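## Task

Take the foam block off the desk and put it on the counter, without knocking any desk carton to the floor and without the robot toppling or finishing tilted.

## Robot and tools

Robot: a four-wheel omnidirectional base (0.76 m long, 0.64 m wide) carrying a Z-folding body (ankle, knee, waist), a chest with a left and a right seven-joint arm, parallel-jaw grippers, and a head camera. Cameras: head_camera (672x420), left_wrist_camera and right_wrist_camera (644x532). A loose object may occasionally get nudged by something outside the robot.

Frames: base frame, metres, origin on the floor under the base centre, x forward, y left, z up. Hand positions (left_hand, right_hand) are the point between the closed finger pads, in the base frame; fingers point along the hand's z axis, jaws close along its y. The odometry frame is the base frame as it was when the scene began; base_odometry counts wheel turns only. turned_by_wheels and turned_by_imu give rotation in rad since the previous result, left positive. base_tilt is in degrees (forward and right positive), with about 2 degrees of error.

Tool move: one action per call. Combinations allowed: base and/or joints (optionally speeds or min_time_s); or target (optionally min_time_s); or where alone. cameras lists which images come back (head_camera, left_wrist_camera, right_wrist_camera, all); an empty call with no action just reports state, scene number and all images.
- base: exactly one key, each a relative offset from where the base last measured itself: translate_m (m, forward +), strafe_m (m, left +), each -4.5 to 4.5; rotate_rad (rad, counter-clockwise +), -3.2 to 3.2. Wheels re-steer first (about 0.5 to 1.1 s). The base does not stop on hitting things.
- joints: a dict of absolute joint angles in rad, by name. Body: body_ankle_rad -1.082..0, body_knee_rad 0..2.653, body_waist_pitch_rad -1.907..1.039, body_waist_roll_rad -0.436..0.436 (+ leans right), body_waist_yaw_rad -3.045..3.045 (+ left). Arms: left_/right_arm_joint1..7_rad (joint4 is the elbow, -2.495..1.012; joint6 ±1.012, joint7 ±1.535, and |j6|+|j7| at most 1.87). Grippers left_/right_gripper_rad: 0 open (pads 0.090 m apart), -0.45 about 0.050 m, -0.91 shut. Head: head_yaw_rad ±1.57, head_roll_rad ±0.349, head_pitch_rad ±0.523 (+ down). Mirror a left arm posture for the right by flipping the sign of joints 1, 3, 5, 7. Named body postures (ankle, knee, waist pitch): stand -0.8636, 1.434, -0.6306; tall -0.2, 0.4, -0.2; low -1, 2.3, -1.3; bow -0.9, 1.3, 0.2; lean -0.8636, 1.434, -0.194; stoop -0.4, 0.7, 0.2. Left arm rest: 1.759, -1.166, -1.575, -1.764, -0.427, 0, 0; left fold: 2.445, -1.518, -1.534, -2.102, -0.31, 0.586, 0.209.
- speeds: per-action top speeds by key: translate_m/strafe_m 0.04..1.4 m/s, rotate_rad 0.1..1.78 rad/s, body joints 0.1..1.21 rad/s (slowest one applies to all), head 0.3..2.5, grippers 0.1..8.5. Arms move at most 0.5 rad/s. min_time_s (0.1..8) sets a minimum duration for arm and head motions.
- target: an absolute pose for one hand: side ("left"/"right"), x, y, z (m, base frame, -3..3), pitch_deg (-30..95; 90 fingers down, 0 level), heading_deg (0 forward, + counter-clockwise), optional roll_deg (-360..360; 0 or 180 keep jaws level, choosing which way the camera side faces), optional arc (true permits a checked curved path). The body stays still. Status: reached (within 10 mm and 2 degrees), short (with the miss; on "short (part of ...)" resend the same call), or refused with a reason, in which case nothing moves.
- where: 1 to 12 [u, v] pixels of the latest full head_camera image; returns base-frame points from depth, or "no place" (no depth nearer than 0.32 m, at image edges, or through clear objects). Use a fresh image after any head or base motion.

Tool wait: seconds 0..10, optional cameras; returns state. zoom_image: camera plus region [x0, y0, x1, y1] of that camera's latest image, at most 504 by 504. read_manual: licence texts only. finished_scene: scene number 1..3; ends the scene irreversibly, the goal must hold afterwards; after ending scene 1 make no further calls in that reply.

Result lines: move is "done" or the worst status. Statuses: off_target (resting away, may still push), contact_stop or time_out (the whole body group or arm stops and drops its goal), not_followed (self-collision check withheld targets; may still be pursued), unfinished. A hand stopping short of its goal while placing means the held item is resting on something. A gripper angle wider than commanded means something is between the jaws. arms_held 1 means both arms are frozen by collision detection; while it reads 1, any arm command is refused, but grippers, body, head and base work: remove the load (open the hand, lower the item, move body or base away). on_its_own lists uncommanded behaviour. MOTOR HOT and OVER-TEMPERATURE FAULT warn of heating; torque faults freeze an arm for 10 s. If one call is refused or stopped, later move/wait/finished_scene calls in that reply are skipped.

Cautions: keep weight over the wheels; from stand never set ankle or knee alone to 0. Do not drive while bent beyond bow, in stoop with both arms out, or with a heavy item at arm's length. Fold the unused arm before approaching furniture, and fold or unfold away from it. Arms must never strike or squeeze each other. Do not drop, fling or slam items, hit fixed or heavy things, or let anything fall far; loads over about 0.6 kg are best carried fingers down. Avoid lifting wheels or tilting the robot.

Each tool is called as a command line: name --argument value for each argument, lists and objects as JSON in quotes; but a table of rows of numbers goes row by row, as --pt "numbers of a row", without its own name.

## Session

move --joints '{"head_yaw_rad": 1.2}' --speeds '{"head_yaw_rad": 2.5}' --cameras '["head_camera"]'

move --joints '{"head_yaw_rad": -1.2}' --speeds '{"head_yaw_rad": 2.5}' --cameras '["head_camera"]'

Scene clock: 1.03 s.
Joint torques (N m): left_arm=[-16.57 10.48 -5.85 -14.1 0.06 -2.46 0.01] | right_arm=[14.4 7.88 5.91 -14.35 -0.07 -2.22 0.07]
move: done
base_odometry: x=+0.000 y=+0.000 heading=+0.000
turned_by_wheels: +0.000
turned_by_imu: +0.000
base_tilt: forward=+0.1 right=+0.9
base_status: not commanded
joint_positions: body_ankle_rad=-0.864 body_knee_rad=+1.434 body_waist_pitch_rad=-0.631 body_waist_roll_rad=+0.000 body_waist_yaw_rad=+0.000 left_arm_joint1_rad=+1.723 left_arm_joint2_rad=-1.172 left_arm_joint3_rad=-1.590 left_arm_joint4_rad=-1.792 left_arm_joint5_rad=-0.442 left_arm_joint6_rad=-0.013 left_arm_joint7_rad=+0.012 left_gripper_rad=+0.000 right_arm_joint1_rad=-1.808 right_arm_joint2_rad=-1.183 right_arm_joint3_rad=+1.531 right_arm_joint4_rad=-1.729 right_arm_joint5_rad=+0.421 right_arm_joint6_rad=+0.076 right_arm_joint7_rad=+0.011 right_gripper_rad=+0.000 head_yaw_rad=+1.200 head_roll_rad=+0.000 head_pitch_rad=+0.000
joint_status: all done
arms_held: 0
arms_held_load: -
chest: x=+0.0060 y=+0.0000 z=+1.1944 quat_wxyz=(+1.000, +0.000, -0.030, +0.000) (m; base frame)
head_camera_pose: x=-0.0186 y=+0.1030 z=+1.5587 quat_wxyz=(+0.553, -0.812, +0.122, -0.140) (m; base frame)
left_hand: x=+0.6100 y=+0.3243 z=+0.9900 quat_wxyz=(+0.037, +0.659, -0.005, +0.751) pitch_deg=-7.6 heading_deg=-3.2 roll_deg=+177.6 fingers_toward=(+0.99, -0.06, +0.13) jaws_along=(-0.06, -1.00, +0.04) (m; base frame)
right_hand: x=+0.5850 y=-0.2948 z=+0.8629 quat_wxyz=(+0.053, -0.748, -0.023, -0.661) pitch_deg=+6.9 heading_deg=+6.4 roll_deg=+182.8 fingers_toward=(+0.99, +0.11, -0.12) jaws_along=(+0.10, -0.99, -0.05) (m; base frame)
pictures: head_camera
camera_calibration:
head_camera: T_world_to_cam=[[0.930981, -0.35326, 0.0920925, -0.0898024], [-0.0434298, -0.357642, -0.932848, 1.49004], [0.362474, 0.864465, -0.3483, 0.46057], [0, 0, 0, 1]] pos_world=[-0.0186286, 0.103029, 1.55866]

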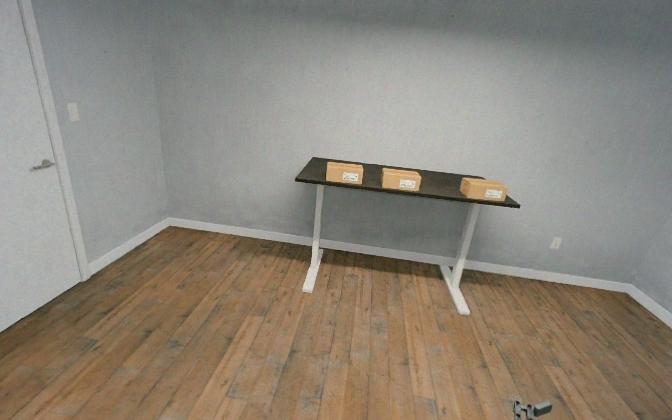

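Scene clock: 2.53 s.
Joint torques (N m): left_arm=[-16.47 9.96 -5.82 -13.98 0.02 -2.48 0] | right_arm=[14.55 7.02 5.75 -14.41 0.14 -2.33 0.05]
move: done
base_odometry: x=+0.000 y=+0.000 heading=+0.000
turned_by_wheels: +0.000
turned_by_imu: +0.000
base_tilt: forward=+0.1 right=+0.8
base_status: not commanded
joint_positions: body_ankle_rad=-0.864 body_knee_rad=+1.434 body_waist_pitch_rad=-0.631 body_waist_roll_rad=+0.000 body_waist_yaw_rad=+0.000 left_arm_joint1_rad=+1.723 left_arm_joint2_rad=-1.172 left_arm_joint3_rad=-1.590 left_arm_joint4_rad=-1.792 left_arm_joint5_rad=-0.442 left_arm_joint6_rad=-0.013 left_arm_joint7_rad=+0.012 left_gripper_rad=+0.000 right_arm_joint1_rad=-1.808 right_arm_joint2_rad=-1.183 right_arm_joint3_rad=+1.531 right_arm_joint4_rad=-1.729 right_arm_joint5_rad=+0.421 right_arm_joint6_rad=+0.076 right_arm_joint7_rad=+0.011 right_gripper_rad=+0.000 head_yaw_rad=-1.200 head_roll_rad=+0.000 head_pitch_rad=+0.000
joint_status: all done
arms_held: 0
arms_held_load: -
chest: x=+0.0060 y=+0.0000 z=+1.1944 quat_wxyz=(+1.000, +0.000, -0.030, +0.000) (m; base frame)
head_camera_pose: x=+0.0329 y=-0.0830 z=+1.5618 quat_wxyz=(+0.116, -0.149, +0.808, -0.559) (m; base frame)
left_hand: x=+0.6100 y=+0.3243 z=+0.9900 quat_wxyz=(+0.037, +0.659, -0.005, +0.751) pitch_deg=-7.6 heading_deg=-3.2 roll_deg=+177.6 fingers_toward=(+0.99, -0.06, +0.13) jaws_along=(-0.06, -1.00, +0.04) (m; base frame)
right_hand: x=+0.5850 y=-0.2948 z=+0.8629 quat_wxyz=(+0.053, -0.748, -0.023, -0.661) pitch_deg=+6.9 heading_deg=+6.4 roll_deg=+182.8 fingers_toward=(+0.99, +0.11, -0.12) jaws_along=(+0.10, -0.99, -0.05) (m; base frame)
pictures: head_camera
camera_calibration:
head_camera: T_world_to_cam=[[-0.928615, -0.370488, -0.0203345, 0.0315423], [-0.111584, 0.331106, -0.936973, 1.49446], [0.35387, -0.867817, -0.348811, 0.461125], [0, 0, 0, 1]] pos_world=[0.0328699, -0.0829685, 1.56176]

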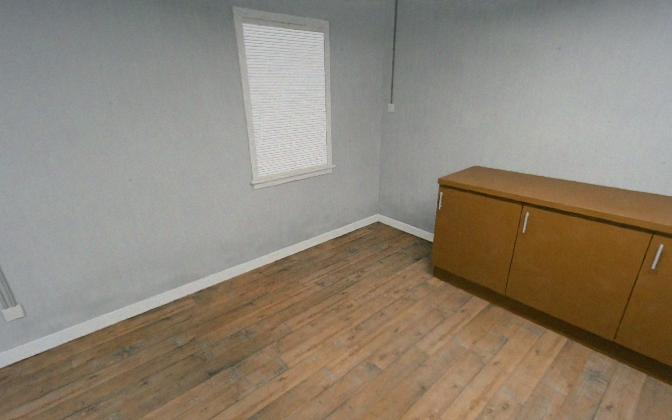

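move --base '{"rotate_rad": 1.0}' --joints '{"head_yaw_rad":0,"head_pitch_rad":-0.35,"left_arm_joint1_rad":2.445,"left_arm_joint2_rad":-1.518,"left_arm_joint3_rad":-1.534,"left_arm_joint4_rad":-2.102,"left_arm_joint5_rad":-0.31,"left_arm_joint6_rad":0.586,"left_arm_joint7_rad":0.209,"right_arm_joint1_rad":-1.095,"right_arm_joint2_rad":1.144,"right_arm_joint3_rad":1.957,"right_arm_joint4_rad":-2.107,"right_arm_joint5_rad":0.353,"right_arm_joint6_rad":-0.735,"right_arm_joint7_rad":0.75,"body_ankle_rad":-0.4,"body_knee_rad":0.7,"body_waist_pitch_rad":0.2}' --cameras '["head_camera"]'

Scene clock: 9.53 s.
Joint torques (N m): left_arm=[15.55 -0.13 0.63 -8.52 0.24 -0.05 0.27] | right_arm=[15.91 3.91 5.35 11.76 -0.58 0.07 0.26]
move: done
base_odometry: x=+0.000 y=+0.000 heading=+1.000
turned_by_wheels: +1.000
turned_by_imu: +0.993
base_tilt: forward=+0.2 right=+0.9
base_status: done
joint_positions: body_ankle_rad=-0.400 body_knee_rad=+0.700 body_waist_pitch_rad=+0.200 body_waist_roll_rad=+0.000 body_waist_yaw_rad=+0.000 left_arm_joint1_rad=+2.444 left_arm_joint2_rad=-1.516 left_arm_joint3_rad=-1.534 left_arm_joint4_rad=-2.101 left_arm_joint5_rad=-0.311 left_arm_joint6_rad=+0.585 left_arm_joint7_rad=+0.208 left_gripper_rad=+0.000 right_arm_joint1_rad=-1.098 right_arm_joint2_rad=+1.142 right_arm_joint3_rad=+1.956 right_arm_joint4_rad=-2.107 right_arm_joint5_rad=+0.354 right_arm_joint6_rad=-0.734 right_arm_joint7_rad=+0.749 right_gripper_rad=+0.000 head_yaw_rad=+0.000 head_roll_rad=+0.000 head_pitch_rad=-0.350
joint_status: all done
arms_held: 0
arms_held_load: -
chest: x=+0.2934 y=+0.0000 z=+1.2801 quat_wxyz=(+0.969, +0.000, +0.247, +0.000) (m; base frame)
head_camera_pose: x=+0.5198 y=+0.0277 z=+1.6028 quat_wxyz=(+0.344, -0.624, +0.603, -0.360) (m; base frame)
left_hand: x=+0.2437 y=+0.2406 z=+0.6618 quat_wxyz=(+0.006, +0.993, +0.100, +0.055) pitch_deg=+83.6 heading_deg=+0.0 roll_deg=+168.5 fingers_toward=(+0.11, +0.00, -0.99) jaws_along=(+0.20, -0.98, +0.02) (m; base frame)
right_hand: x=+0.6495 y=-0.1984 z=+1.1582 quat_wxyz=(-0.128, -0.002, -0.992, -0.005) pitch_deg=+75.3 heading_deg=+1.9 roll_deg=+2.2 fingers_toward=(+0.25, +0.01, -0.97) jaws_along=(+0.00, +1.00, +0.01) (m; base frame)
pictures: head_camera
camera_calibration:
head_camera: T_world_to_cam=[[0.0146061, -0.99932, 0.0338552, -0.0342301], [-0.503994, -0.036601, -0.862931, 1.64613], [0.863584, -0.0044587, -0.504186, 0.359362], [0, 0, 0, 1]] pos_world=[0.519802, 0.0276456, 1.60284]

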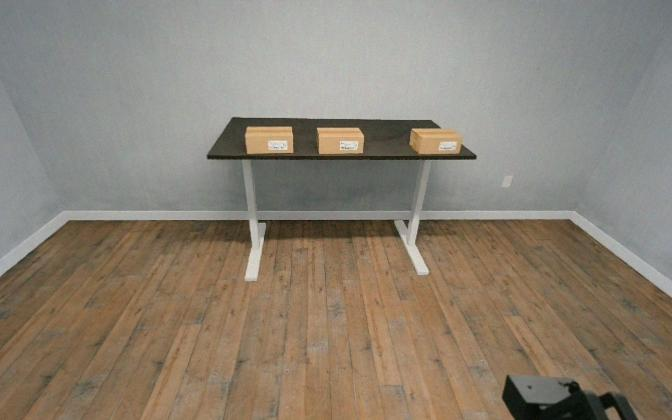

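move --pt "210 157" --pt "473 158" --pt "270 139" --pt "340 138" --pt "436 140" --pt "340 158"

Scene clock: 10.23 s.
Joint torques (N m): left_arm=[15.23 -0.07 0.64 -8.67 0.26 -0.05 0.32] | right_arm=[16.26 3.62 5.47 11.93 -0.8 -0.04 0.19]
base_odometry: x=+0.000 y=+0.000 heading=+1.000
turned_by_wheels: +0.000
turned_by_imu: +0.000
base_tilt: forward=+0.2 right=+0.8
where, head_camera: pixel (210, 157): x +2.112, y +0.690, z +0.965; pixel (473, 158): x +2.267, y -0.755, z +0.956; pixel (270, 139): x +2.176, y +0.381, z +1.054; pixel (340, 138): x +2.206, y +0.010, z +1.064; pixel (436, 140): x +2.280, y -0.529, z +1.049; pixel (340, 158): x +2.189, y +0.006, z +0.957. By the robot's depth camera.
base_status: done
joint_positions: body_ankle_rad=-0.400 body_knee_rad=+0.700 body_waist_pitch_rad=+0.200 body_waist_roll_rad=+0.000 body_waist_yaw_rad=+0.000 left_arm_joint1_rad=+2.444 left_arm_joint2_rad=-1.516 left_arm_joint3_rad=-1.534 left_arm_joint4_rad=-2.101 left_arm_joint5_rad=-0.311 left_arm_joint6_rad=+0.585 left_arm_joint7_rad=+0.208 left_gripper_rad=+0.000 right_arm_joint1_rad=-1.098 right_arm_joint2_rad=+1.142 right_arm_joint3_rad=+1.956 right_arm_joint4_rad=-2.107 right_arm_joint5_rad=+0.354 right_arm_joint6_rad=-0.734 right_arm_joint7_rad=+0.749 right_gripper_rad=+0.000 head_yaw_rad=+0.000 head_roll_rad=+0.000 head_pitch_rad=-0.350
joint_status: all done
arms_held: 0
arms_held_load: -
chest: x=+0.2934 y=+0.0000 z=+1.2801 quat_wxyz=(+0.969, +0.000, +0.247, +0.000) (m; base frame)
head_camera_pose: x=+0.5198 y=+0.0277 z=+1.6028 quat_wxyz=(+0.344, -0.624, +0.603, -0.360) (m; base frame)
left_hand: x=+0.2437 y=+0.2406 z=+0.6618 quat_wxyz=(+0.006, +0.993, +0.100, +0.055) pitch_deg=+83.6 heading_deg=+0.0 roll_deg=+168.5 fingers_toward=(+0.11, +0.00, -0.99) jaws_along=(+0.20, -0.98, +0.02) (m; base frame)
right_hand: x=+0.6495 y=-0.1984 z=+1.1582 quat_wxyz=(-0.128, -0.002, -0.992, -0.005) pitch_deg=+75.3 heading_deg=+1.9 roll_deg=+2.2 fingers_toward=(+0.25, +0.01, -0.97) jaws_along=(+0.00, +1.00, +0.01) (m; base frame)
pictures: none

move --base '{"rotate_rad": 0.107}'

move --base '{"translate_m": 1.5}' --speeds '{"translate_m": 0.9}' --joints '{"head_pitch_rad": 0.05}' --cameras '["head_camera","right_wrist_camera"]'

Scene clock: 14.77 s.
Joint torques (N m): left_arm=[15.5 0.28 0.53 -8.4 0.35 -0.14 0.21] | right_arm=[15.44 2.52 4.89 11.93 -0.59 0.15 0.15]
move: done
base_odometry: x=+0.000 y=+0.000 heading=+1.106
turned_by_wheels: +0.107
turned_by_imu: +0.106
base_tilt: forward=+0.2 right=+0.9
base_status: done
joint_positions: body_ankle_rad=-0.400 body_knee_rad=+0.700 body_waist_pitch_rad=+0.200 body_waist_roll_rad=+0.000 body_waist_yaw_rad=+0.000 left_arm_joint1_rad=+2.445 left_arm_joint2_rad=-1.516 left_arm_joint3_rad=-1.534 left_arm_joint4_rad=-2.101 left_arm_joint5_rad=-0.311 left_arm_joint6_rad=+0.585 left_arm_joint7_rad=+0.208 left_gripper_rad=+0.000 right_arm_joint1_rad=-1.096 right_arm_joint2_rad=+1.144 right_arm_joint3_rad=+1.957 right_arm_joint4_rad=-2.107 right_arm_joint5_rad=+0.354 right_arm_joint6_rad=-0.734 right_arm_joint7_rad=+0.749 right_gripper_rad=+0.000 head_yaw_rad=+0.000 head_roll_rad=+0.000 head_pitch_rad=-0.350
joint_status: not commanded
arms_held: 0
arms_held_load: -
chest: x=+0.2934 y=+0.0001 z=+1.2801 quat_wxyz=(+0.969, +0.000, +0.247, +0.000) (m; base frame)
head_camera_pose: x=+0.5198 y=+0.0278 z=+1.6028 quat_wxyz=(+0.344, -0.624, +0.603, -0.360) (m; base frame)
left_hand: x=+0.2438 y=+0.2404 z=+0.6619 quat_wxyz=(+0.006, +0.993, +0.100, +0.055) pitch_deg=+83.6 heading_deg=-0.1 roll_deg=+168.4 fingers_toward=(+0.11, +0.00, -0.99) jaws_along=(+0.20, -0.98, +0.02) (m; base frame)
right_hand: x=+0.6496 y=-0.1987 z=+1.1588 quat_wxyz=(-0.129, -0.001, -0.992, -0.003) pitch_deg=+75.2 heading_deg=+1.2 roll_deg=+1.4 fingers_toward=(+0.26, +0.01, -0.97) jaws_along=(+0.00, +1.00, +0.01) (m; base frame)
pictures: none

Scene clock: 19.93 s.
Joint torques (N m): left_arm=[15.84 0.62 0.57 -7.81 0.34 -0.2 0.25] | right_arm=[15.53 2.32 4.99 12.01 -0.46 0.19 0.14]
move: done
base_odometry: x=+0.666 y=+1.343 heading=+1.110
turned_by_wheels: +0.003
turned_by_imu: +0.000
base_tilt: forward=+0.3 right=+0.8
base_status: done
joint_positions: body_ankle_rad=-0.400 body_knee_rad=+0.700 body_waist_pitch_rad=+0.200 body_waist_roll_rad=+0.000 body_waist_yaw_rad=+0.000 left_arm_joint1_rad=+2.444 left_arm_joint2_rad=-1.517 left_arm_joint3_rad=-1.534 left_arm_joint4_rad=-2.102 left_arm_joint5_rad=-0.311 left_arm_joint6_rad=+0.585 left_arm_joint7_rad=+0.208 left_gripper_rad=+0.000 right_arm_joint1_rad=-1.096 right_arm_joint2_rad=+1.144 right_arm_joint3_rad=+1.957 right_arm_joint4_rad=-2.107 right_arm_joint5_rad=+0.354 right_arm_joint6_rad=-0.735 right_arm_joint7_rad=+0.749 right_gripper_rad=+0.000 head_yaw_rad=+0.000 head_roll_rad=+0.000 head_pitch_rad=+0.050
joint_status: all done
arms_held: 0
arms_held_load: -
chest: x=+0.2937 y=+0.0000 z=+1.2800 quat_wxyz=(+0.969, +0.000, +0.248, +0.000) (m; base frame)
head_camera_pose: x=+0.5472 y=+0.0277 z=+1.5518 quat_wxyz=(+0.217, -0.683, +0.659, -0.229) (m; base frame)
left_hand: x=+0.2449 y=+0.2403 z=+0.6620 quat_wxyz=(+0.006, +0.993, +0.100, +0.056) pitch_deg=+83.5 heading_deg=-0.2 roll_deg=+168.3 fingers_toward=(+0.11, +0.00, -0.99) jaws_along=(+0.20, -0.98, +0.02) (m; base frame)
right_hand: x=+0.6498 y=-0.1988 z=+1.1584 quat_wxyz=(-0.128, -0.001, -0.992, -0.003) pitch_deg=+75.2 heading_deg=+1.2 roll_deg=+1.3 fingers_toward=(+0.25, +0.01, -0.97) jaws_along=(+0.00, +1.00, +0.01) (m; base frame)
pictures: head_camera, right_wrist_camera
camera_calibration:
head_camera: T_world_to_cam=[[0.0266136, -0.999315, 0.025705, -0.026726], [-0.800524, -0.0367061, -0.598176, 1.36732], [0.598709, -0.00465783, -0.800953, 0.915461], [0, 0, 0, 1]] pos_world=[0.54719, 0.0277454, 1.55183]
right_wrist_camera: T_world_to_cam=[[0.0151311, -0.999829, 0.0106715, -0.225946], [-0.959119, -0.0114969, 0.282769, 0.299958], [-0.282597, -0.0145138, -0.959129, 1.43007], [0, 0, 0, 1]] pos_world=[0.695248, -0.201703, 1.28921]

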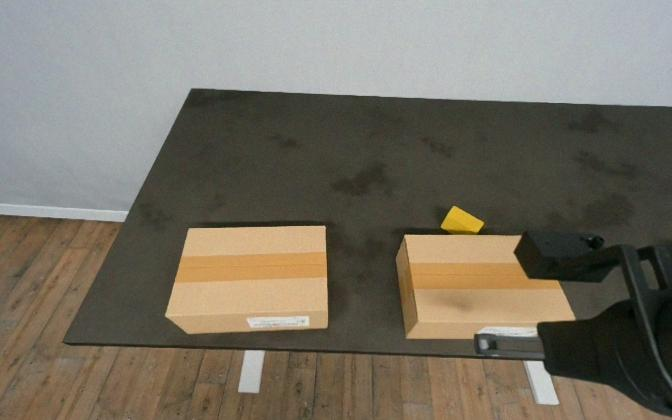

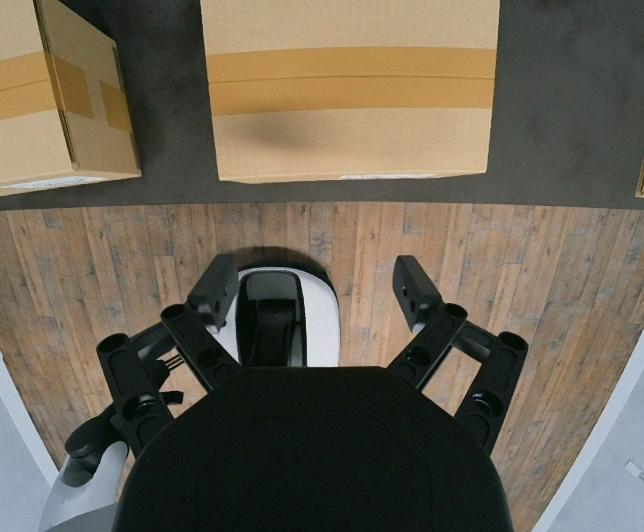

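move --base '{"translate_m": 0.1}' --joints '{"head_pitch_rad": 0.3}' --cameras '["head_camera","right_wrist_camera"]'

zoom_image --camera "head_camera" --region '[390, 100, 590, 250]'

Scene clock: 23.17 s.
Joint torques (N m): left_arm=[15.86 -0.2 0.46 -7.48 0.29 -0.15 0.24] | right_arm=[15.4 2.49 5.04 12.05 -0.54 0.16 0.11]
move: done
base_odometry: x=+0.711 y=+1.433 heading=+1.110
turned_by_wheels: +0.000
turned_by_imu: +0.000
base_tilt: forward=+0.3 right=+0.9
base_status: done
joint_positions: body_ankle_rad=-0.400 body_knee_rad=+0.700 body_waist_pitch_rad=+0.200 body_waist_roll_rad=+0.000 body_waist_yaw_rad=+0.000 left_arm_joint1_rad=+2.444 left_arm_joint2_rad=-1.517 left_arm_joint3_rad=-1.534 left_arm_joint4_rad=-2.103 left_arm_joint5_rad=-0.311 left_arm_joint6_rad=+0.586 left_arm_joint7_rad=+0.208 left_gripper_rad=+0.000 right_arm_joint1_rad=-1.097 right_arm_joint2_rad=+1.144 right_arm_joint3_rad=+1.957 right_arm_joint4_rad=-2.107 right_arm_joint5_rad=+0.354 right_arm_joint6_rad=-0.735 right_arm_joint7_rad=+0.749 right_gripper_rad=+0.000 head_yaw_rad=+0.000 head_roll_rad=+0.000 head_pitch_rad=+0.300
joint_status: all done
arms_held: 0
arms_held_load: -
chest: x=+0.2937 y=+0.0000 z=+1.2800 quat_wxyz=(+0.969, +0.000, +0.248, +0.000) (m; base frame)
head_camera_pose: x=+0.5530 y=+0.0277 z=+1.5162 quat_wxyz=(+0.133, -0.706, +0.681, -0.142) (m; base frame)
left_hand: x=+0.2449 y=+0.2402 z=+0.6620 quat_wxyz=(+0.006, +0.993, +0.100, +0.056) pitch_deg=+83.5 heading_deg=-0.2 roll_deg=+168.3 fingers_toward=(+0.11, +0.00, -0.99) jaws_along=(+0.20, -0.98, +0.02) (m; base frame)
right_hand: x=+0.6497 y=-0.1989 z=+1.1584 quat_wxyz=(-0.128, -0.001, -0.992, -0.003) pitch_deg=+75.3 heading_deg=+1.2 roll_deg=+1.3 fingers_toward=(+0.25, +0.01, -0.97) jaws_along=(+0.00, +1.00, +0.01) (m; base frame)
pictures: head_camera, right_wrist_camera
camera_calibration:
head_camera: T_world_to_cam=[[0.0321443, -0.999315, 0.018321, -0.0179307], [-0.92363, -0.0367044, -0.381524, 1.09033], [0.381936, -0.00465795, -0.924177, 1.19019], [0, 0, 0, 1]] pos_world=[0.553062, 0.0276454, 1.51626]
right_wrist_camera: T_world_to_cam=[[0.0152278, -0.999827, 0.0106412, -0.225973], [-0.959091, -0.0115969, 0.282862, 0.299703], [-0.282689, -0.0145133, -0.959102, 1.43007], [0, 0, 0, 1]] pos_world=[0.695149, -0.201703, 1.28921]

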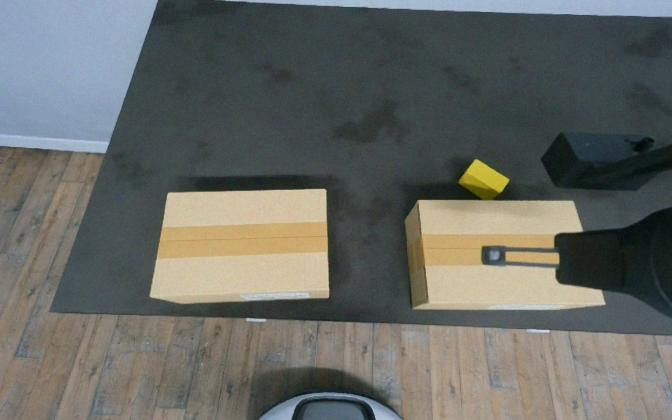

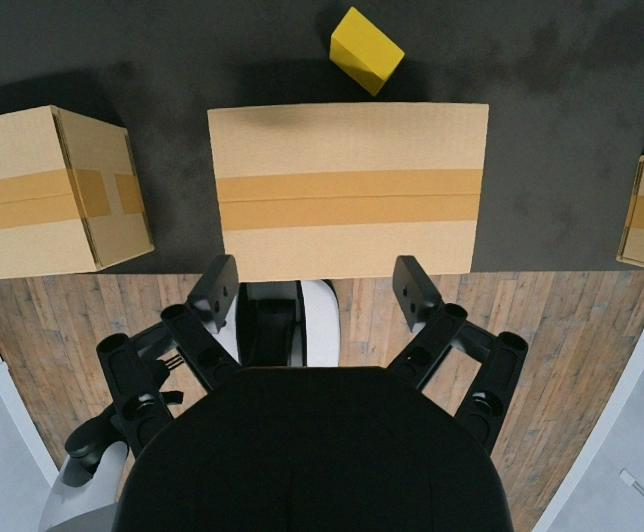

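Scaled by 2.520.

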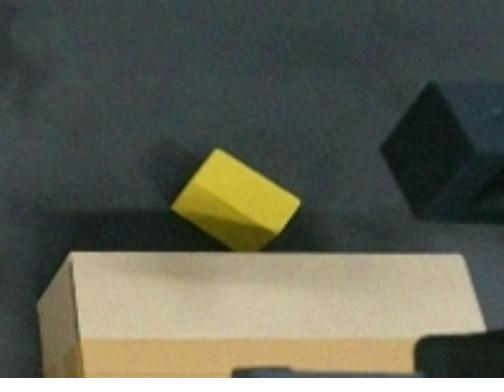

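move --pt "477 163" --pt "507 179" --pt "498 191" --pt "469 175" --pt "486 177" --pt "490 202" --pt "462 183" --pt "540 150"

Scene clock: 24.70 s.
Joint torques (N m): left_arm=[15.49 0.39 0.38 -7.73 0.26 -0.17 0.3] | right_arm=[14.87 2.18 5.3 11.97 -0.54 0.16 0.04]
base_odometry: x=+0.711 y=+1.433 heading=+1.110
turned_by_wheels: +0.000
turned_by_imu: +0.000
base_tilt: forward=+0.2 right=+0.9
where, head_camera: pixel (477, 163): x +0.870, y -0.235, z +1.002; pixel (507, 179): no place (The depth camera has no reading there.); pixel (498, 191): x +0.814, y -0.265, z +1.000; pixel (469, 175): x +0.847, y -0.219, z +0.996; pixel (486, 177): x +0.841, y -0.247, z +1.002; pixel (490, 202): x +0.767, y -0.219, z +1.054; pixel (462, 183): x +0.847, y -0.219, z +0.963; pixel (540, 150): no place (The depth camera has no reading there.). By the robot's depth camera.
base_status: done
joint_positions: body_ankle_rad=-0.400 body_knee_rad=+0.700 body_waist_pitch_rad=+0.200 body_waist_roll_rad=+0.000 body_waist_yaw_rad=+0.000 left_arm_joint1_rad=+2.444 left_arm_joint2_rad=-1.517 left_arm_joint3_rad=-1.534 left_arm_joint4_rad=-2.103 left_arm_joint5_rad=-0.311 left_arm_joint6_rad=+0.586 left_arm_joint7_rad=+0.208 left_gripper_rad=+0.000 right_arm_joint1_rad=-1.097 right_arm_joint2_rad=+1.144 right_arm_joint3_rad=+1.957 right_arm_joint4_rad=-2.107 right_arm_joint5_rad=+0.354 right_arm_joint6_rad=-0.735 right_arm_joint7_rad=+0.749 right_gripper_rad=+0.000 head_yaw_rad=+0.000 head_roll_rad=+0.000 head_pitch_rad=+0.300
joint_status: all done
arms_held: 0
arms_held_load: -
chest: x=+0.2937 y=+0.0000 z=+1.2800 quat_wxyz=(+0.969, +0.000, +0.248, +0.000) (m; base frame)
head_camera_pose: x=+0.5530 y=+0.0277 z=+1.5162 quat_wxyz=(+0.133, -0.706, +0.681, -0.142) (m; base frame)
left_hand: x=+0.2449 y=+0.2402 z=+0.6620 quat_wxyz=(+0.006, +0.993, +0.100, +0.056) pitch_deg=+83.5 heading_deg=-0.2 roll_deg=+168.3 fingers_toward=(+0.11, +0.00, -0.99) jaws_along=(+0.20, -0.98, +0.02) (m; base frame)
right_hand: x=+0.6497 y=-0.1989 z=+1.1584 quat_wxyz=(-0.128, -0.001, -0.992, -0.003) pitch_deg=+75.3 heading_deg=+1.2 roll_deg=+1.3 fingers_toward=(+0.25, +0.01, -0.97) jaws_along=(+0.00, +1.00, +0.01) (m; base frame)
pictures: none

move --target '{"side":"right","x":0.842,"y":-0.25,"z":1.09,"pitch_deg":80,"heading_deg":-38,"roll_deg":0,"arc":true}' --cameras '["head_camera","right_wrist_camera"]'

Scene clock: 30.47 s.
Joint torques (N m): left_arm=[15.66 -0.39 0.42 -7.56 0.24 -0.18 0.3] | right_arm=[32.99 1.52 2.93 12.87 0.21 0.33 0.26]
move: done
base_odometry: x=+0.711 y=+1.433 heading=+1.110
turned_by_wheels: +0.000
turned_by_imu: -0.001
base_tilt: forward=+0.2 right=+0.8
base_status: not commanded
joint_positions: body_ankle_rad=-0.400 body_knee_rad=+0.700 body_waist_pitch_rad=+0.200 body_waist_roll_rad=+0.000 body_waist_yaw_rad=+0.000 left_arm_joint1_rad=+2.444 left_arm_joint2_rad=-1.517 left_arm_joint3_rad=-1.534 left_arm_joint4_rad=-2.103 left_arm_joint5_rad=-0.311 left_arm_joint6_rad=+0.586 left_arm_joint7_rad=+0.208 left_gripper_rad=+0.000 right_arm_joint1_rad=-1.837 right_arm_joint2_rad=+1.440 right_arm_joint3_rad=+1.840 right_arm_joint4_rad=-1.187 right_arm_joint5_rad=+0.816 right_arm_joint6_rad=-0.572 right_arm_joint7_rad=+1.031 right_gripper_rad=+0.000 head_yaw_rad=+0.000 head_roll_rad=+0.000 head_pitch_rad=+0.300
joint_status: not commanded
arms_held: 0
arms_held_load: -
chest: x=+0.2937 y=+0.0000 z=+1.2800 quat_wxyz=(+0.969, +0.000, +0.248, +0.000) (m; base frame)
head_camera_pose: x=+0.5530 y=+0.0277 z=+1.5163 quat_wxyz=(+0.134, -0.706, +0.681, -0.142) (m; base frame)
left_hand: x=+0.2449 y=+0.2402 z=+0.6620 quat_wxyz=(+0.006, +0.993, +0.100, +0.056) pitch_deg=+83.5 heading_deg=-0.2 roll_deg=+168.3 fingers_toward=(+0.11, +0.00, -0.99) jaws_along=(+0.20, -0.98, +0.02) (m; base frame)
right_hand: x=+0.8423 y=-0.2502 z=+1.0907 quat_wxyz=(-0.083, -0.324, -0.942, +0.027) pitch_deg=+80.0 heading_deg=-37.0 roll_deg=+1.0 fingers_toward=(+0.14, -0.10, -0.98) jaws_along=(+0.62, +0.79, +0.00) (m; base frame)
right_hand_status: reached (straight line, to end with the hand's camera side forward, planned for 2.2 s): 1 mm and 0.2 deg off.
pictures: head_camera, right_wrist_camera
camera_calibration:
head_camera: T_world_to_cam=[[0.0321416, -0.999315, 0.0183268, -0.0179381], [-0.923559, -0.036705, -0.381696, 1.09055], [0.382107, -0.0046576, -0.924106, 1.18998], [0, 0, 0, 1]] pos_world=[0.553062, 0.0276454, 1.51626]
right_wrist_camera: T_world_to_cam=[[-0.601051, -0.799117, 0.0122549, 0.288063], [-0.74251, 0.564016, 0.361338, 0.378882], [-0.295663, 0.208083, -0.932354, 1.45622], [0, 0, 0, 1]] pos_world=[0.885016, -0.286515, 1.21728]

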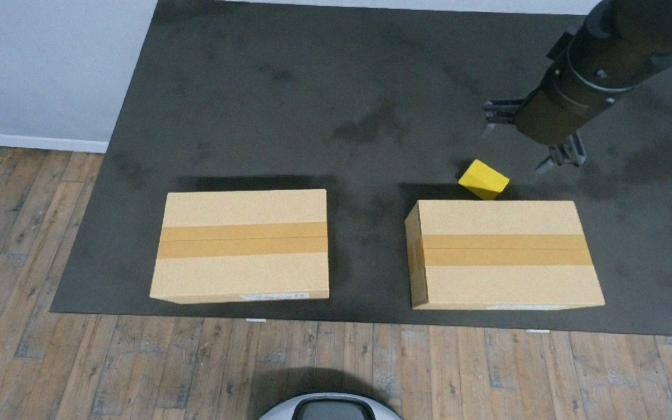

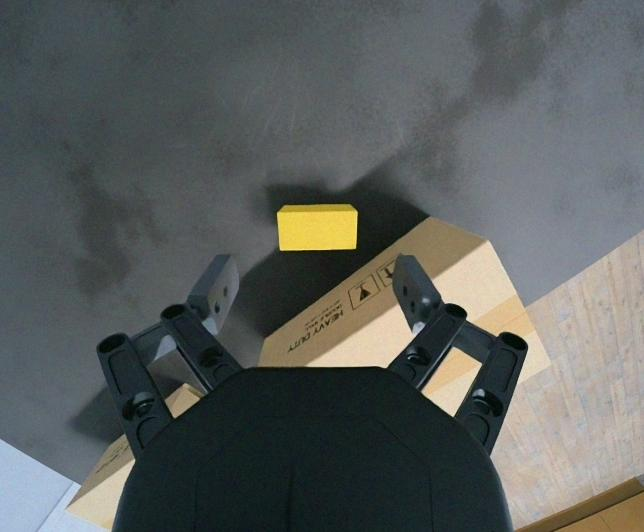

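move --target '{"side":"right","x":0.843,"y":-0.25,"z":0.991,"pitch_deg":80,"heading_deg":-38,"roll_deg":0}'

move --joints '{"right_gripper_rad":-0.65}' --speeds '{"right_gripper_rad":2}' --cameras '["head_camera","right_wrist_camera"]'

move --target '{"side":"right","x":0.8,"y":-0.25,"z":1.16,"pitch_deg":75,"heading_deg":-30,"roll_deg":0,"arc":true}' --cameras '["right_wrist_camera"]'

Scene clock: 33.17 s.
Joint torques (N m): left_arm=[15.92 -0.16 0.54 -7.75 0.2 -0.22 0.23] | right_arm=[34.94 1.51 2.95 11.77 -0.49 0.39 -0.43]
move: done
base_odometry: x=+0.711 y=+1.433 heading=+1.110
turned_by_wheels: +0.000
turned_by_imu: +0.000
base_tilt: forward=+0.2 right=+0.8
base_status: not commanded
joint_positions: body_ankle_rad=-0.400 body_knee_rad=+0.700 body_waist_pitch_rad=+0.200 body_waist_roll_rad=+0.000 body_waist_yaw_rad=+0.000 left_arm_joint1_rad=+2.444 left_arm_joint2_rad=-1.517 left_arm_joint3_rad=-1.534 left_arm_joint4_rad=-2.103 left_arm_joint5_rad=-0.311 left_arm_joint6_rad=+0.586 left_arm_joint7_rad=+0.208 left_gripper_rad=+0.000 right_arm_joint1_rad=-1.994 right_arm_joint2_rad=+1.454 right_arm_joint3_rad=+1.806 right_arm_joint4_rad=-1.249 right_arm_joint5_rad=+0.705 right_arm_joint6_rad=-0.455 right_arm_joint7_rad=+0.816 right_gripper_rad=+0.000 head_yaw_rad=+0.000 head_roll_rad=+0.000 head_pitch_rad=+0.300
joint_status: not commanded
arms_held: 0
arms_held_load: -
chest: x=+0.2937 y=+0.0000 z=+1.2800 quat_wxyz=(+0.969, +0.000, +0.248, +0.000) (m; base frame)
head_camera_pose: x=+0.5530 y=+0.0277 z=+1.5163 quat_wxyz=(+0.134, -0.706, +0.681, -0.142) (m; base frame)
left_hand: x=+0.2449 y=+0.2402 z=+0.6620 quat_wxyz=(+0.006, +0.993, +0.100, +0.056) pitch_deg=+83.5 heading_deg=-0.2 roll_deg=+168.3 fingers_toward=(+0.11, +0.00, -0.99) jaws_along=(+0.20, -0.98, +0.02) (m; base frame)
right_hand: x=+0.8422 y=-0.2504 z=+0.9907 quat_wxyz=(-0.081, -0.325, -0.942, +0.028) pitch_deg=+80.2 heading_deg=-38.1 roll_deg=+0.0 fingers_toward=(+0.13, -0.11, -0.99) jaws_along=(+0.62, +0.79, +0.00) (m; base frame)
right_hand_status: reached (straight line, to end with the hand's camera side forward, planned for 0.8 s): 1 mm and 0.2 deg off.
pictures: none

Scene clock: 34.20 s.
Joint torques (N m): left_arm=[15.68 0.11 0.41 -7.75 0.25 -0.24 0.26] | right_arm=[33.65 1.33 2.97 11.41 -0.55 0.36 -0.34]
move: off_target
base_odometry: x=+0.711 y=+1.433 heading=+1.110
turned_by_wheels: +0.000
turned_by_imu: +0.000
base_tilt: forward=+0.2 right=+0.9
base_status: not commanded
joint_positions: body_ankle_rad=-0.400 body_knee_rad=+0.700 body_waist_pitch_rad=+0.200 body_waist_roll_rad=+0.000 body_waist_yaw_rad=+0.000 left_arm_joint1_rad=+2.444 left_arm_joint2_rad=-1.517 left_arm_joint3_rad=-1.534 left_arm_joint4_rad=-2.102 left_arm_joint5_rad=-0.311 left_arm_joint6_rad=+0.586 left_arm_joint7_rad=+0.208 left_gripper_rad=+0.000 right_arm_joint1_rad=-1.991 right_arm_joint2_rad=+1.454 right_arm_joint3_rad=+1.806 right_arm_joint4_rad=-1.249 right_arm_joint5_rad=+0.705 right_arm_joint6_rad=-0.455 right_arm_joint7_rad=+0.816 right_gripper_rad=-0.294 head_yaw_rad=+0.000 head_roll_rad=+0.000 head_pitch_rad=+0.300
joint_status: right_gripper_rad off_target (ended at -0.294, target -0.650)
arms_held: 0
arms_held_load: -
chest: x=+0.2937 y=+0.0000 z=+1.2800 quat_wxyz=(+0.969, +0.000, +0.248, +0.000) (m; base frame)
head_camera_pose: x=+0.5530 y=+0.0277 z=+1.5163 quat_wxyz=(+0.134, -0.706, +0.681, -0.142) (m; base frame)
left_hand: x=+0.2449 y=+0.2402 z=+0.6620 quat_wxyz=(+0.006, +0.993, +0.100, +0.056) pitch_deg=+83.5 heading_deg=-0.2 roll_deg=+168.3 fingers_toward=(+0.11, +0.00, -0.99) jaws_along=(+0.20, -0.98, +0.02) (m; base frame)
right_hand: x=+0.8432 y=-0.2504 z=+0.9922 quat_wxyz=(-0.083, -0.325, -0.942, +0.028) pitch_deg=+80.0 heading_deg=-37.5 roll_deg=+0.6 fingers_toward=(+0.14, -0.11, -0.98) jaws_along=(+0.62, +0.79, +0.00) (m; base frame)
pictures: head_camera, right_wrist_camera
camera_calibration:
head_camera: T_world_to_cam=[[0.0321416, -0.999315, 0.0183268, -0.0179381], [-0.923559, -0.036705, -0.381696, 1.09055], [0.382107, -0.0046576, -0.924106, 1.18998], [0, 0, 0, 1]] pos_world=[0.553062, 0.0276454, 1.51626]
right_wrist_camera: T_world_to_cam=[[-0.602331, -0.798134, 0.0133989, 0.289848], [-0.741308, 0.565514, 0.361464, 0.414551], [-0.296074, 0.207788, -0.93229, 1.36493], [0, 0, 0, 1]] pos_world=[0.886014, -0.286713, 1.11878]

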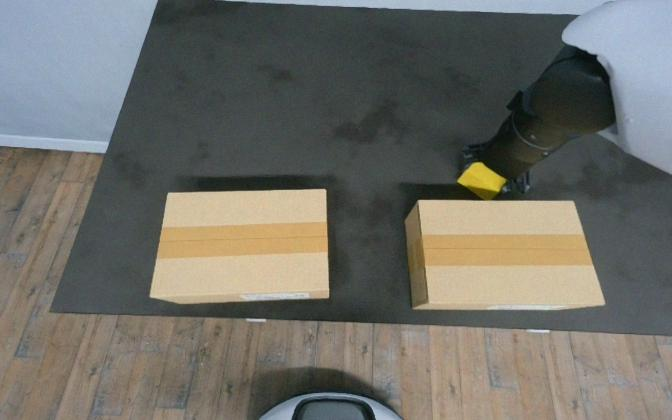

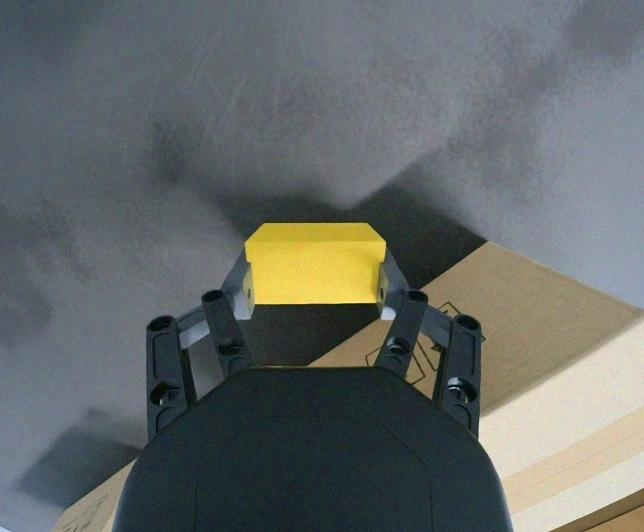

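Scene clock: 35.97 s.
Joint torques (N m): left_arm=[15.93 -0.02 0.44 -7.62 0.13 -0.24 0.25] | right_arm=[28.68 -0.8 3.81 12.72 0.07 -0.02 0.21]
move: done
base_odometry: x=+0.711 y=+1.433 heading=+1.110
turned_by_wheels: +0.000
turned_by_imu: +0.000
base_tilt: forward=+0.2 right=+0.8
base_status: not commanded
joint_positions: body_ankle_rad=-0.400 body_knee_rad=+0.700 body_waist_pitch_rad=+0.200 body_waist_roll_rad=+0.000 body_waist_yaw_rad=+0.000 left_arm_joint1_rad=+2.444 left_arm_joint2_rad=-1.517 left_arm_joint3_rad=-1.534 left_arm_joint4_rad=-2.102 left_arm_joint5_rad=-0.311 left_arm_joint6_rad=+0.586 left_arm_joint7_rad=+0.208 left_gripper_rad=+0.000 right_arm_joint1_rad=-1.538 right_arm_joint2_rad=+1.412 right_arm_joint3_rad=+1.841 right_arm_joint4_rad=-1.462 right_arm_joint5_rad=+0.712 right_arm_joint6_rad=-0.614 right_arm_joint7_rad=+0.969 right_gripper_rad=-0.294 head_yaw_rad=+0.000 head_roll_rad=+0.000 head_pitch_rad=+0.300
joint_status: not commanded
arms_held: 0
arms_held_load: -
chest: x=+0.2937 y=+0.0000 z=+1.2800 quat_wxyz=(+0.969, +0.000, +0.248, +0.000) (m; base frame)
head_camera_pose: x=+0.5530 y=+0.0277 z=+1.5162 quat_wxyz=(+0.134, -0.706, +0.681, -0.142) (m; base frame)
left_hand: x=+0.2449 y=+0.2402 z=+0.6620 quat_wxyz=(+0.006, +0.993, +0.100, +0.056) pitch_deg=+83.5 heading_deg=-0.2 roll_deg=+168.3 fingers_toward=(+0.11, +0.00, -0.99) jaws_along=(+0.20, -0.98, +0.02) (m; base frame)
right_hand: x=+0.8001 y=-0.2499 z=+1.1589 quat_wxyz=(-0.126, -0.256, -0.958, +0.035) pitch_deg=+75.0 heading_deg=-30.4 roll_deg=-0.5 fingers_toward=(+0.22, -0.13, -0.97) jaws_along=(+0.50, +0.87, +0.00) (m; base frame)
right_hand_status: reached (straight line, to end with the hand's camera side forward, planned for 1.3 s): 1 mm and 0.1 deg off.
pictures: right_wrist_camera
camera_calibration:
right_wrist_camera: T_world_to_cam=[[-0.484719, -0.874469, 0.0187737, 0.142626], [-0.837513, 0.47021, 0.278344, 0.471599], [-0.25223, 0.119195, -0.960298, 1.48275], [0, 0, 0, 1]] pos_world=[0.838098, -0.273765, 1.28994]

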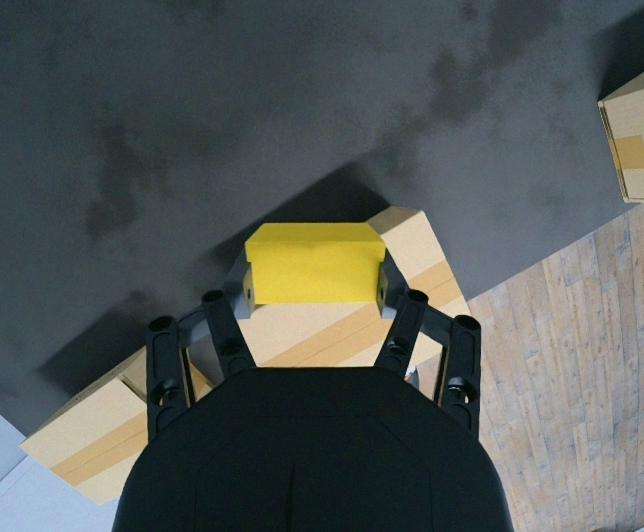

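move --base '{"translate_m": -0.55}' --speeds '{"translate_m": 0.7}'

move --base '{"rotate_rad": -3.13}' --speeds '{"rotate_rad": 1.0}' --joints '{"head_pitch_rad": -0.4}' --cameras '["head_camera"]'

Scene clock: 40.70 s.
Joint torques (N m): left_arm=[14.94 0.34 0.28 -8.28 0.35 -0.23 0.32] | right_arm=[27.4 -0.64 3.43 13.1 -0.05 0.08 0.09]
move: done
base_odometry: x=+0.467 y=+0.940 heading=+1.109
turned_by_wheels: -0.001
turned_by_imu: -0.001
base_tilt: forward=+0.2 right=+0.8
base_status: done
joint_positions: body_ankle_rad=-0.400 body_knee_rad=+0.700 body_waist_pitch_rad=+0.200 body_waist_roll_rad=+0.000 body_waist_yaw_rad=+0.000 left_arm_joint1_rad=+2.446 left_arm_joint2_rad=-1.517 left_arm_joint3_rad=-1.534 left_arm_joint4_rad=-2.101 left_arm_joint5_rad=-0.311 left_arm_joint6_rad=+0.586 left_arm_joint7_rad=+0.208 left_gripper_rad=+0.000 right_arm_joint1_rad=-1.536 right_arm_joint2_rad=+1.412 right_arm_joint3_rad=+1.841 right_arm_joint4_rad=-1.463 right_arm_joint5_rad=+0.713 right_arm_joint6_rad=-0.615 right_arm_joint7_rad=+0.970 right_gripper_rad=-0.294 head_yaw_rad=+0.000 head_roll_rad=+0.000 head_pitch_rad=+0.300
joint_status: not commanded
arms_held: 0
arms_held_load: -
chest: x=+0.2933 y=+0.0000 z=+1.2802 quat_wxyz=(+0.969, +0.000, +0.247, +0.000) (m; base frame)
head_camera_pose: x=+0.5525 y=+0.0277 z=+1.5165 quat_wxyz=(+0.134, -0.706, +0.681, -0.142) (m; base frame)
left_hand: x=+0.2429 y=+0.2403 z=+0.6620 quat_wxyz=(+0.006, +0.993, +0.100, +0.055) pitch_deg=+83.7 heading_deg=-0.2 roll_deg=+168.3 fingers_toward=(+0.11, +0.00, -0.99) jaws_along=(+0.20, -0.98, +0.02) (m; base frame)
right_hand: x=+0.7997 y=-0.2499 z=+1.1603 quat_wxyz=(-0.127, -0.256, -0.958, +0.035) pitch_deg=+74.9 heading_deg=-30.2 roll_deg=-0.3 fingers_toward=(+0.23, -0.13, -0.97) jaws_along=(+0.50, +0.87, +0.00) (m; base frame)
pictures: none

Scene clock: 45.80 s.
Joint torques (N m): left_arm=[15.12 0.42 0.49 -8.13 0.28 -0.24 0.22] | right_arm=[27.2 1.43 3.61 12.79 -0.43 0.01 0.01]
move: done
base_odometry: x=+0.468 y=+0.940 heading=-2.021
turned_by_wheels: -3.130
turned_by_imu: -3.110
base_tilt: forward=+0.2 right=+0.8
base_status: done
joint_positions: body_ankle_rad=-0.400 body_knee_rad=+0.700 body_waist_pitch_rad=+0.200 body_waist_roll_rad=+0.000 body_waist_yaw_rad=+0.000 left_arm_joint1_rad=+2.445 left_arm_joint2_rad=-1.517 left_arm_joint3_rad=-1.534 left_arm_joint4_rad=-2.102 left_arm_joint5_rad=-0.311 left_arm_joint6_rad=+0.586 left_arm_joint7_rad=+0.208 left_gripper_rad=+0.000 right_arm_joint1_rad=-1.537 right_arm_joint2_rad=+1.408 right_arm_joint3_rad=+1.841 right_arm_joint4_rad=-1.462 right_arm_joint5_rad=+0.713 right_arm_joint6_rad=-0.615 right_arm_joint7_rad=+0.970 right_gripper_rad=-0.294 head_yaw_rad=+0.000 head_roll_rad=+0.000 head_pitch_rad=-0.400
joint_status: all done
arms_held: 0
arms_held_load: -
chest: x=+0.2934 y=+0.0000 z=+1.2801 quat_wxyz=(+0.969, +0.000, +0.247, +0.000) (m; base frame)
head_camera_pose: x=+0.5152 y=+0.0276 z=+1.6083 quat_wxyz=(+0.359, -0.614, +0.594, -0.375) (m; base frame)
left_hand: x=+0.2435 y=+0.2402 z=+0.6620 quat_wxyz=(+0.006, +0.993, +0.100, +0.055) pitch_deg=+83.7 heading_deg=-0.2 roll_deg=+168.3 fingers_toward=(+0.11, +0.00, -0.99) jaws_along=(+0.20, -0.98, +0.02) (m; base frame)
right_hand: x=+0.7997 y=-0.2504 z=+1.1597 quat_wxyz=(-0.126, -0.257, -0.958, +0.033) pitch_deg=+75.0 heading_deg=-29.9 roll_deg=+0.2 fingers_toward=(+0.22, -0.13, -0.97) jaws_along=(+0.50, +0.87, +0.00) (m; base frame)
pictures: head_camera
camera_calibration:
head_camera: T_world_to_cam=[[0.0125864, -0.999322, 0.0345938, -0.0345924], [-0.460308, -0.0365034, -0.887009, 1.66466], [0.88767, -0.00475954, -0.460455, 0.283369], [0, 0, 0, 1]] pos_world=[0.515155, 0.0275455, 1.60825]

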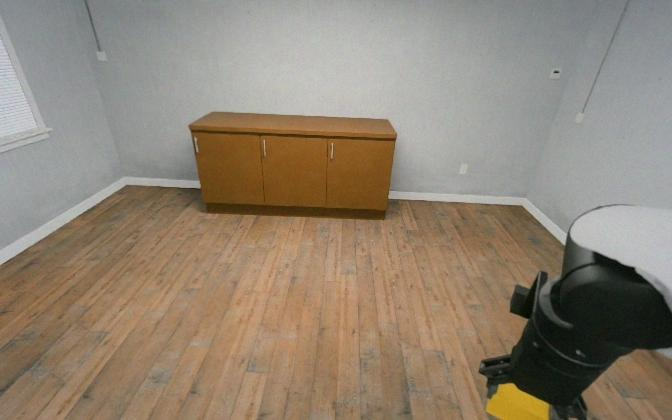

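move --pt "191 130" --pt "394 137" --pt "293 133" --pt "340 124"

Scene clock: 46.63 s.
Joint torques (N m): left_arm=[15.06 0.21 0.45 -8.06 0.37 -0.23 0.35] | right_arm=[27.6 1.87 3.55 12.84 -0.35 -0.01 -0.02]
base_odometry: x=+0.468 y=+0.940 heading=-2.021
turned_by_wheels: +0.000
turned_by_imu: +0.000
base_tilt: forward=+0.3 right=+0.8
where, head_camera: pixel (191, 130): x +3.206, y +1.252, z +0.914; pixel (394, 137): x +3.208, y -0.455, z +0.919; pixel (293, 133): x +3.221, y +0.397, z +0.918; pixel (340, 124): x +3.483, y +0.001, z +0.950. By the robot's depth camera.
base_status: done
joint_positions: body_ankle_rad=-0.400 body_knee_rad=+0.700 body_waist_pitch_rad=+0.200 body_waist_roll_rad=+0.000 body_waist_yaw_rad=+0.000 left_arm_joint1_rad=+2.445 left_arm_joint2_rad=-1.517 left_arm_joint3_rad=-1.534 left_arm_joint4_rad=-2.102 left_arm_joint5_rad=-0.311 left_arm_joint6_rad=+0.586 left_arm_joint7_rad=+0.208 left_gripper_rad=+0.000 right_arm_joint1_rad=-1.537 right_arm_joint2_rad=+1.408 right_arm_joint3_rad=+1.841 right_arm_joint4_rad=-1.462 right_arm_joint5_rad=+0.713 right_arm_joint6_rad=-0.615 right_arm_joint7_rad=+0.970 right_gripper_rad=-0.294 head_yaw_rad=+0.000 head_roll_rad=+0.000 head_pitch_rad=-0.400
joint_status: all done
arms_held: 0
arms_held_load: -
chest: x=+0.2934 y=+0.0000 z=+1.2801 quat_wxyz=(+0.969, +0.000, +0.247, +0.000) (m; base frame)
head_camera_pose: x=+0.5152 y=+0.0276 z=+1.6083 quat_wxyz=(+0.359, -0.614, +0.594, -0.375) (m; base frame)
left_hand: x=+0.2435 y=+0.2402 z=+0.6620 quat_wxyz=(+0.006, +0.993, +0.100, +0.055) pitch_deg=+83.7 heading_deg=-0.2 roll_deg=+168.3 fingers_toward=(+0.11, +0.00, -0.99) jaws_along=(+0.20, -0.98, +0.02) (m; base frame)
right_hand: x=+0.7997 y=-0.2504 z=+1.1597 quat_wxyz=(-0.126, -0.257, -0.958, +0.033) pitch_deg=+75.0 heading_deg=-29.9 roll_deg=+0.2 fingers_toward=(+0.22, -0.13, -0.97) jaws_along=(+0.50, +0.87, +0.00) (m; base frame)
pictures: none

move --base '{"translate_m": 2.54}' --speeds '{"translate_m": 1.1}' --joints '{"head_pitch_rad": 0.2}' --cameras '["head_camera"]'

move --target '{"side":"right","x":0.84,"y":-0.2,"z":0.98,"pitch_deg":80,"heading_deg":-30,"roll_deg":0}' --cameras '["head_camera","right_wrist_camera"]'

Scene clock: 54.07 s.
Joint torques (N m): left_arm=[15.31 0.54 0.46 -7.88 0.18 -0.3 0.22] | right_arm=[28.34 0.42 3.5 13.14 -0.27 0.05 -0.14]
move: done
base_odometry: x=-0.625 y=-1.353 heading=-2.014
turned_by_wheels: +0.006
turned_by_imu: +0.002
base_tilt: forward=+0.2 right=+0.9
base_status: done
joint_positions: body_ankle_rad=-0.400 body_knee_rad=+0.700 body_waist_pitch_rad=+0.200 body_waist_roll_rad=+0.000 body_waist_yaw_rad=+0.000 left_arm_joint1_rad=+2.444 left_arm_joint2_rad=-1.517 left_arm_joint3_rad=-1.534 left_arm_joint4_rad=-2.102 left_arm_joint5_rad=-0.311 left_arm_joint6_rad=+0.586 left_arm_joint7_rad=+0.208 left_gripper_rad=+0.000 right_arm_joint1_rad=-1.537 right_arm_joint2_rad=+1.409 right_arm_joint3_rad=+1.841 right_arm_joint4_rad=-1.463 right_arm_joint5_rad=+0.713 right_arm_joint6_rad=-0.615 right_arm_joint7_rad=+0.970 right_gripper_rad=-0.294 head_yaw_rad=+0.000 head_roll_rad=+0.000 head_pitch_rad=+0.200
joint_status: all done
arms_held: 0
arms_held_load: -
chest: x=+0.2936 y=+0.0000 z=+1.2800 quat_wxyz=(+0.969, +0.000, +0.248, +0.000) (m; base frame)
head_camera_pose: x=+0.5517 y=+0.0277 z=+1.5307 quat_wxyz=(+0.167, -0.698, +0.674, -0.177) (m; base frame)
left_hand: x=+0.2445 y=+0.2402 z=+0.6620 quat_wxyz=(+0.006, +0.993, +0.100, +0.056) pitch_deg=+83.6 heading_deg=-0.2 roll_deg=+168.3 fingers_toward=(+0.11, +0.00, -0.99) jaws_along=(+0.20, -0.98, +0.02) (m; base frame)
right_hand: x=+0.7998 y=-0.2502 z=+1.1592 quat_wxyz=(-0.125, -0.257, -0.958, +0.034) pitch_deg=+75.1 heading_deg=-30.0 roll_deg=+0.0 fingers_toward=(+0.22, -0.13, -0.97) jaws_along=(+0.50, +0.87, +0.00) (m; base frame)
pictures: head_camera
camera_calibration:
head_camera: T_world_to_cam=[[0.0300641, -0.999319, 0.0213928, -0.0217072], [-0.880907, -0.0366033, -0.471872, 1.20935], [0.472333, -0.0046587, -0.881408, 1.08869], [0, 0, 0, 1]] pos_world=[0.551749, 0.0276454, 1.5307]

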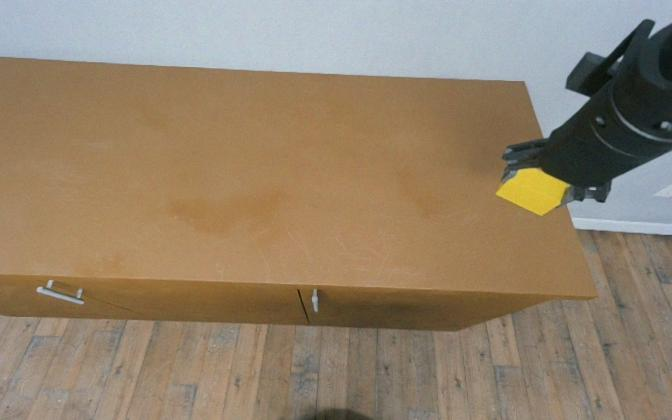

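Scene clock: 55.87 s.
Joint torques (N m): left_arm=[15.95 0.14 0.36 -7.81 0.25 -0.24 0.26] | right_arm=[33.54 -0.73 3.49 11.47 -0.36 0.29 -0.4]
move: done
base_odometry: x=-0.625 y=-1.353 heading=-2.014
turned_by_wheels: +0.000
turned_by_imu: +0.000
base_tilt: forward=+0.2 right=+0.8
base_status: not commanded
joint_positions: body_ankle_rad=-0.400 body_knee_rad=+0.700 body_waist_pitch_rad=+0.200 body_waist_roll_rad=+0.000 body_waist_yaw_rad=+0.000 left_arm_joint1_rad=+2.444 left_arm_joint2_rad=-1.517 left_arm_joint3_rad=-1.534 left_arm_joint4_rad=-2.102 left_arm_joint5_rad=-0.311 left_arm_joint6_rad=+0.586 left_arm_joint7_rad=+0.208 left_gripper_rad=+0.000 right_arm_joint1_rad=-2.010 right_arm_joint2_rad=+1.521 right_arm_joint3_rad=+1.858 right_arm_joint4_rad=-1.267 right_arm_joint5_rad=+0.649 right_arm_joint6_rad=-0.471 right_arm_joint7_rad=+0.767 right_gripper_rad=-0.294 head_yaw_rad=+0.000 head_roll_rad=+0.000 head_pitch_rad=+0.200
joint_status: not commanded
arms_held: 0
arms_held_load: -
chest: x=+0.2936 y=+0.0000 z=+1.2800 quat_wxyz=(+0.969, +0.000, +0.248, +0.000) (m; base frame)
head_camera_pose: x=+0.5517 y=+0.0277 z=+1.5307 quat_wxyz=(+0.167, -0.698, +0.674, -0.177) (m; base frame)
left_hand: x=+0.2445 y=+0.2402 z=+0.6620 quat_wxyz=(+0.006, +0.993, +0.100, +0.056) pitch_deg=+83.6 heading_deg=-0.2 roll_deg=+168.3 fingers_toward=(+0.11, +0.00, -0.99) jaws_along=(+0.20, -0.98, +0.02) (m; base frame)
right_hand: x=+0.8396 y=-0.2010 z=+0.9802 quat_wxyz=(-0.083, -0.259, -0.962, +0.023) pitch_deg=+80.1 heading_deg=-30.2 roll_deg=-0.1 fingers_toward=(+0.15, -0.09, -0.99) jaws_along=(+0.50, +0.86, +0.00) (m; base frame)
right_hand_status: reached (straight line, to end with the hand's camera side forward, planned for 1.3 s): 1 mm and 0.1 deg off.
pictures: head_camera, right_wrist_camera
camera_calibration:
head_camera: T_world_to_cam=[[0.0300613, -0.999319, 0.0214005, -0.0217144], [-0.880802, -0.0366054, -0.472068, 1.2095], [0.47253, -0.00465866, -0.881302, 1.08847], [0, 0, 0, 1]] pos_world=[0.55165, 0.0276454, 1.5307]
right_wrist_camera: T_world_to_cam=[[-0.48586, -0.873901, 0.0153823, 0.212283], [-0.811782, 0.457707, 0.362648, 0.424587], [-0.32396, 0.163709, -0.931799, 1.35643], [0, 0, 0, 1]] pos_world=[0.887241, -0.230882, 1.10668]

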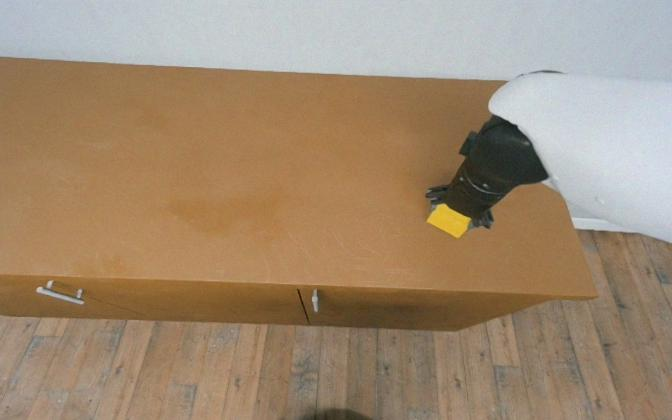

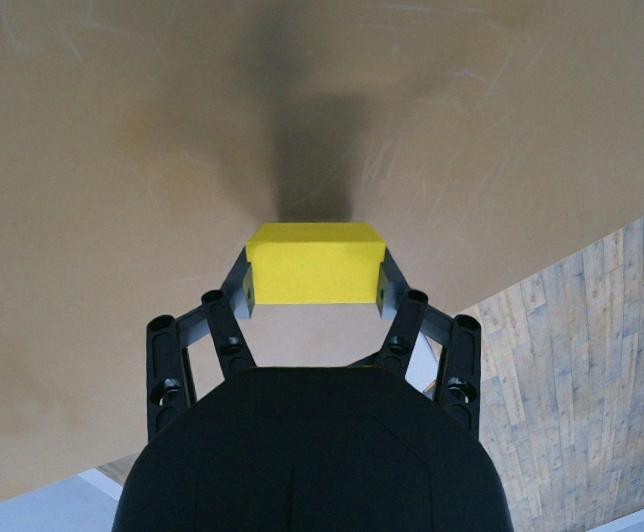

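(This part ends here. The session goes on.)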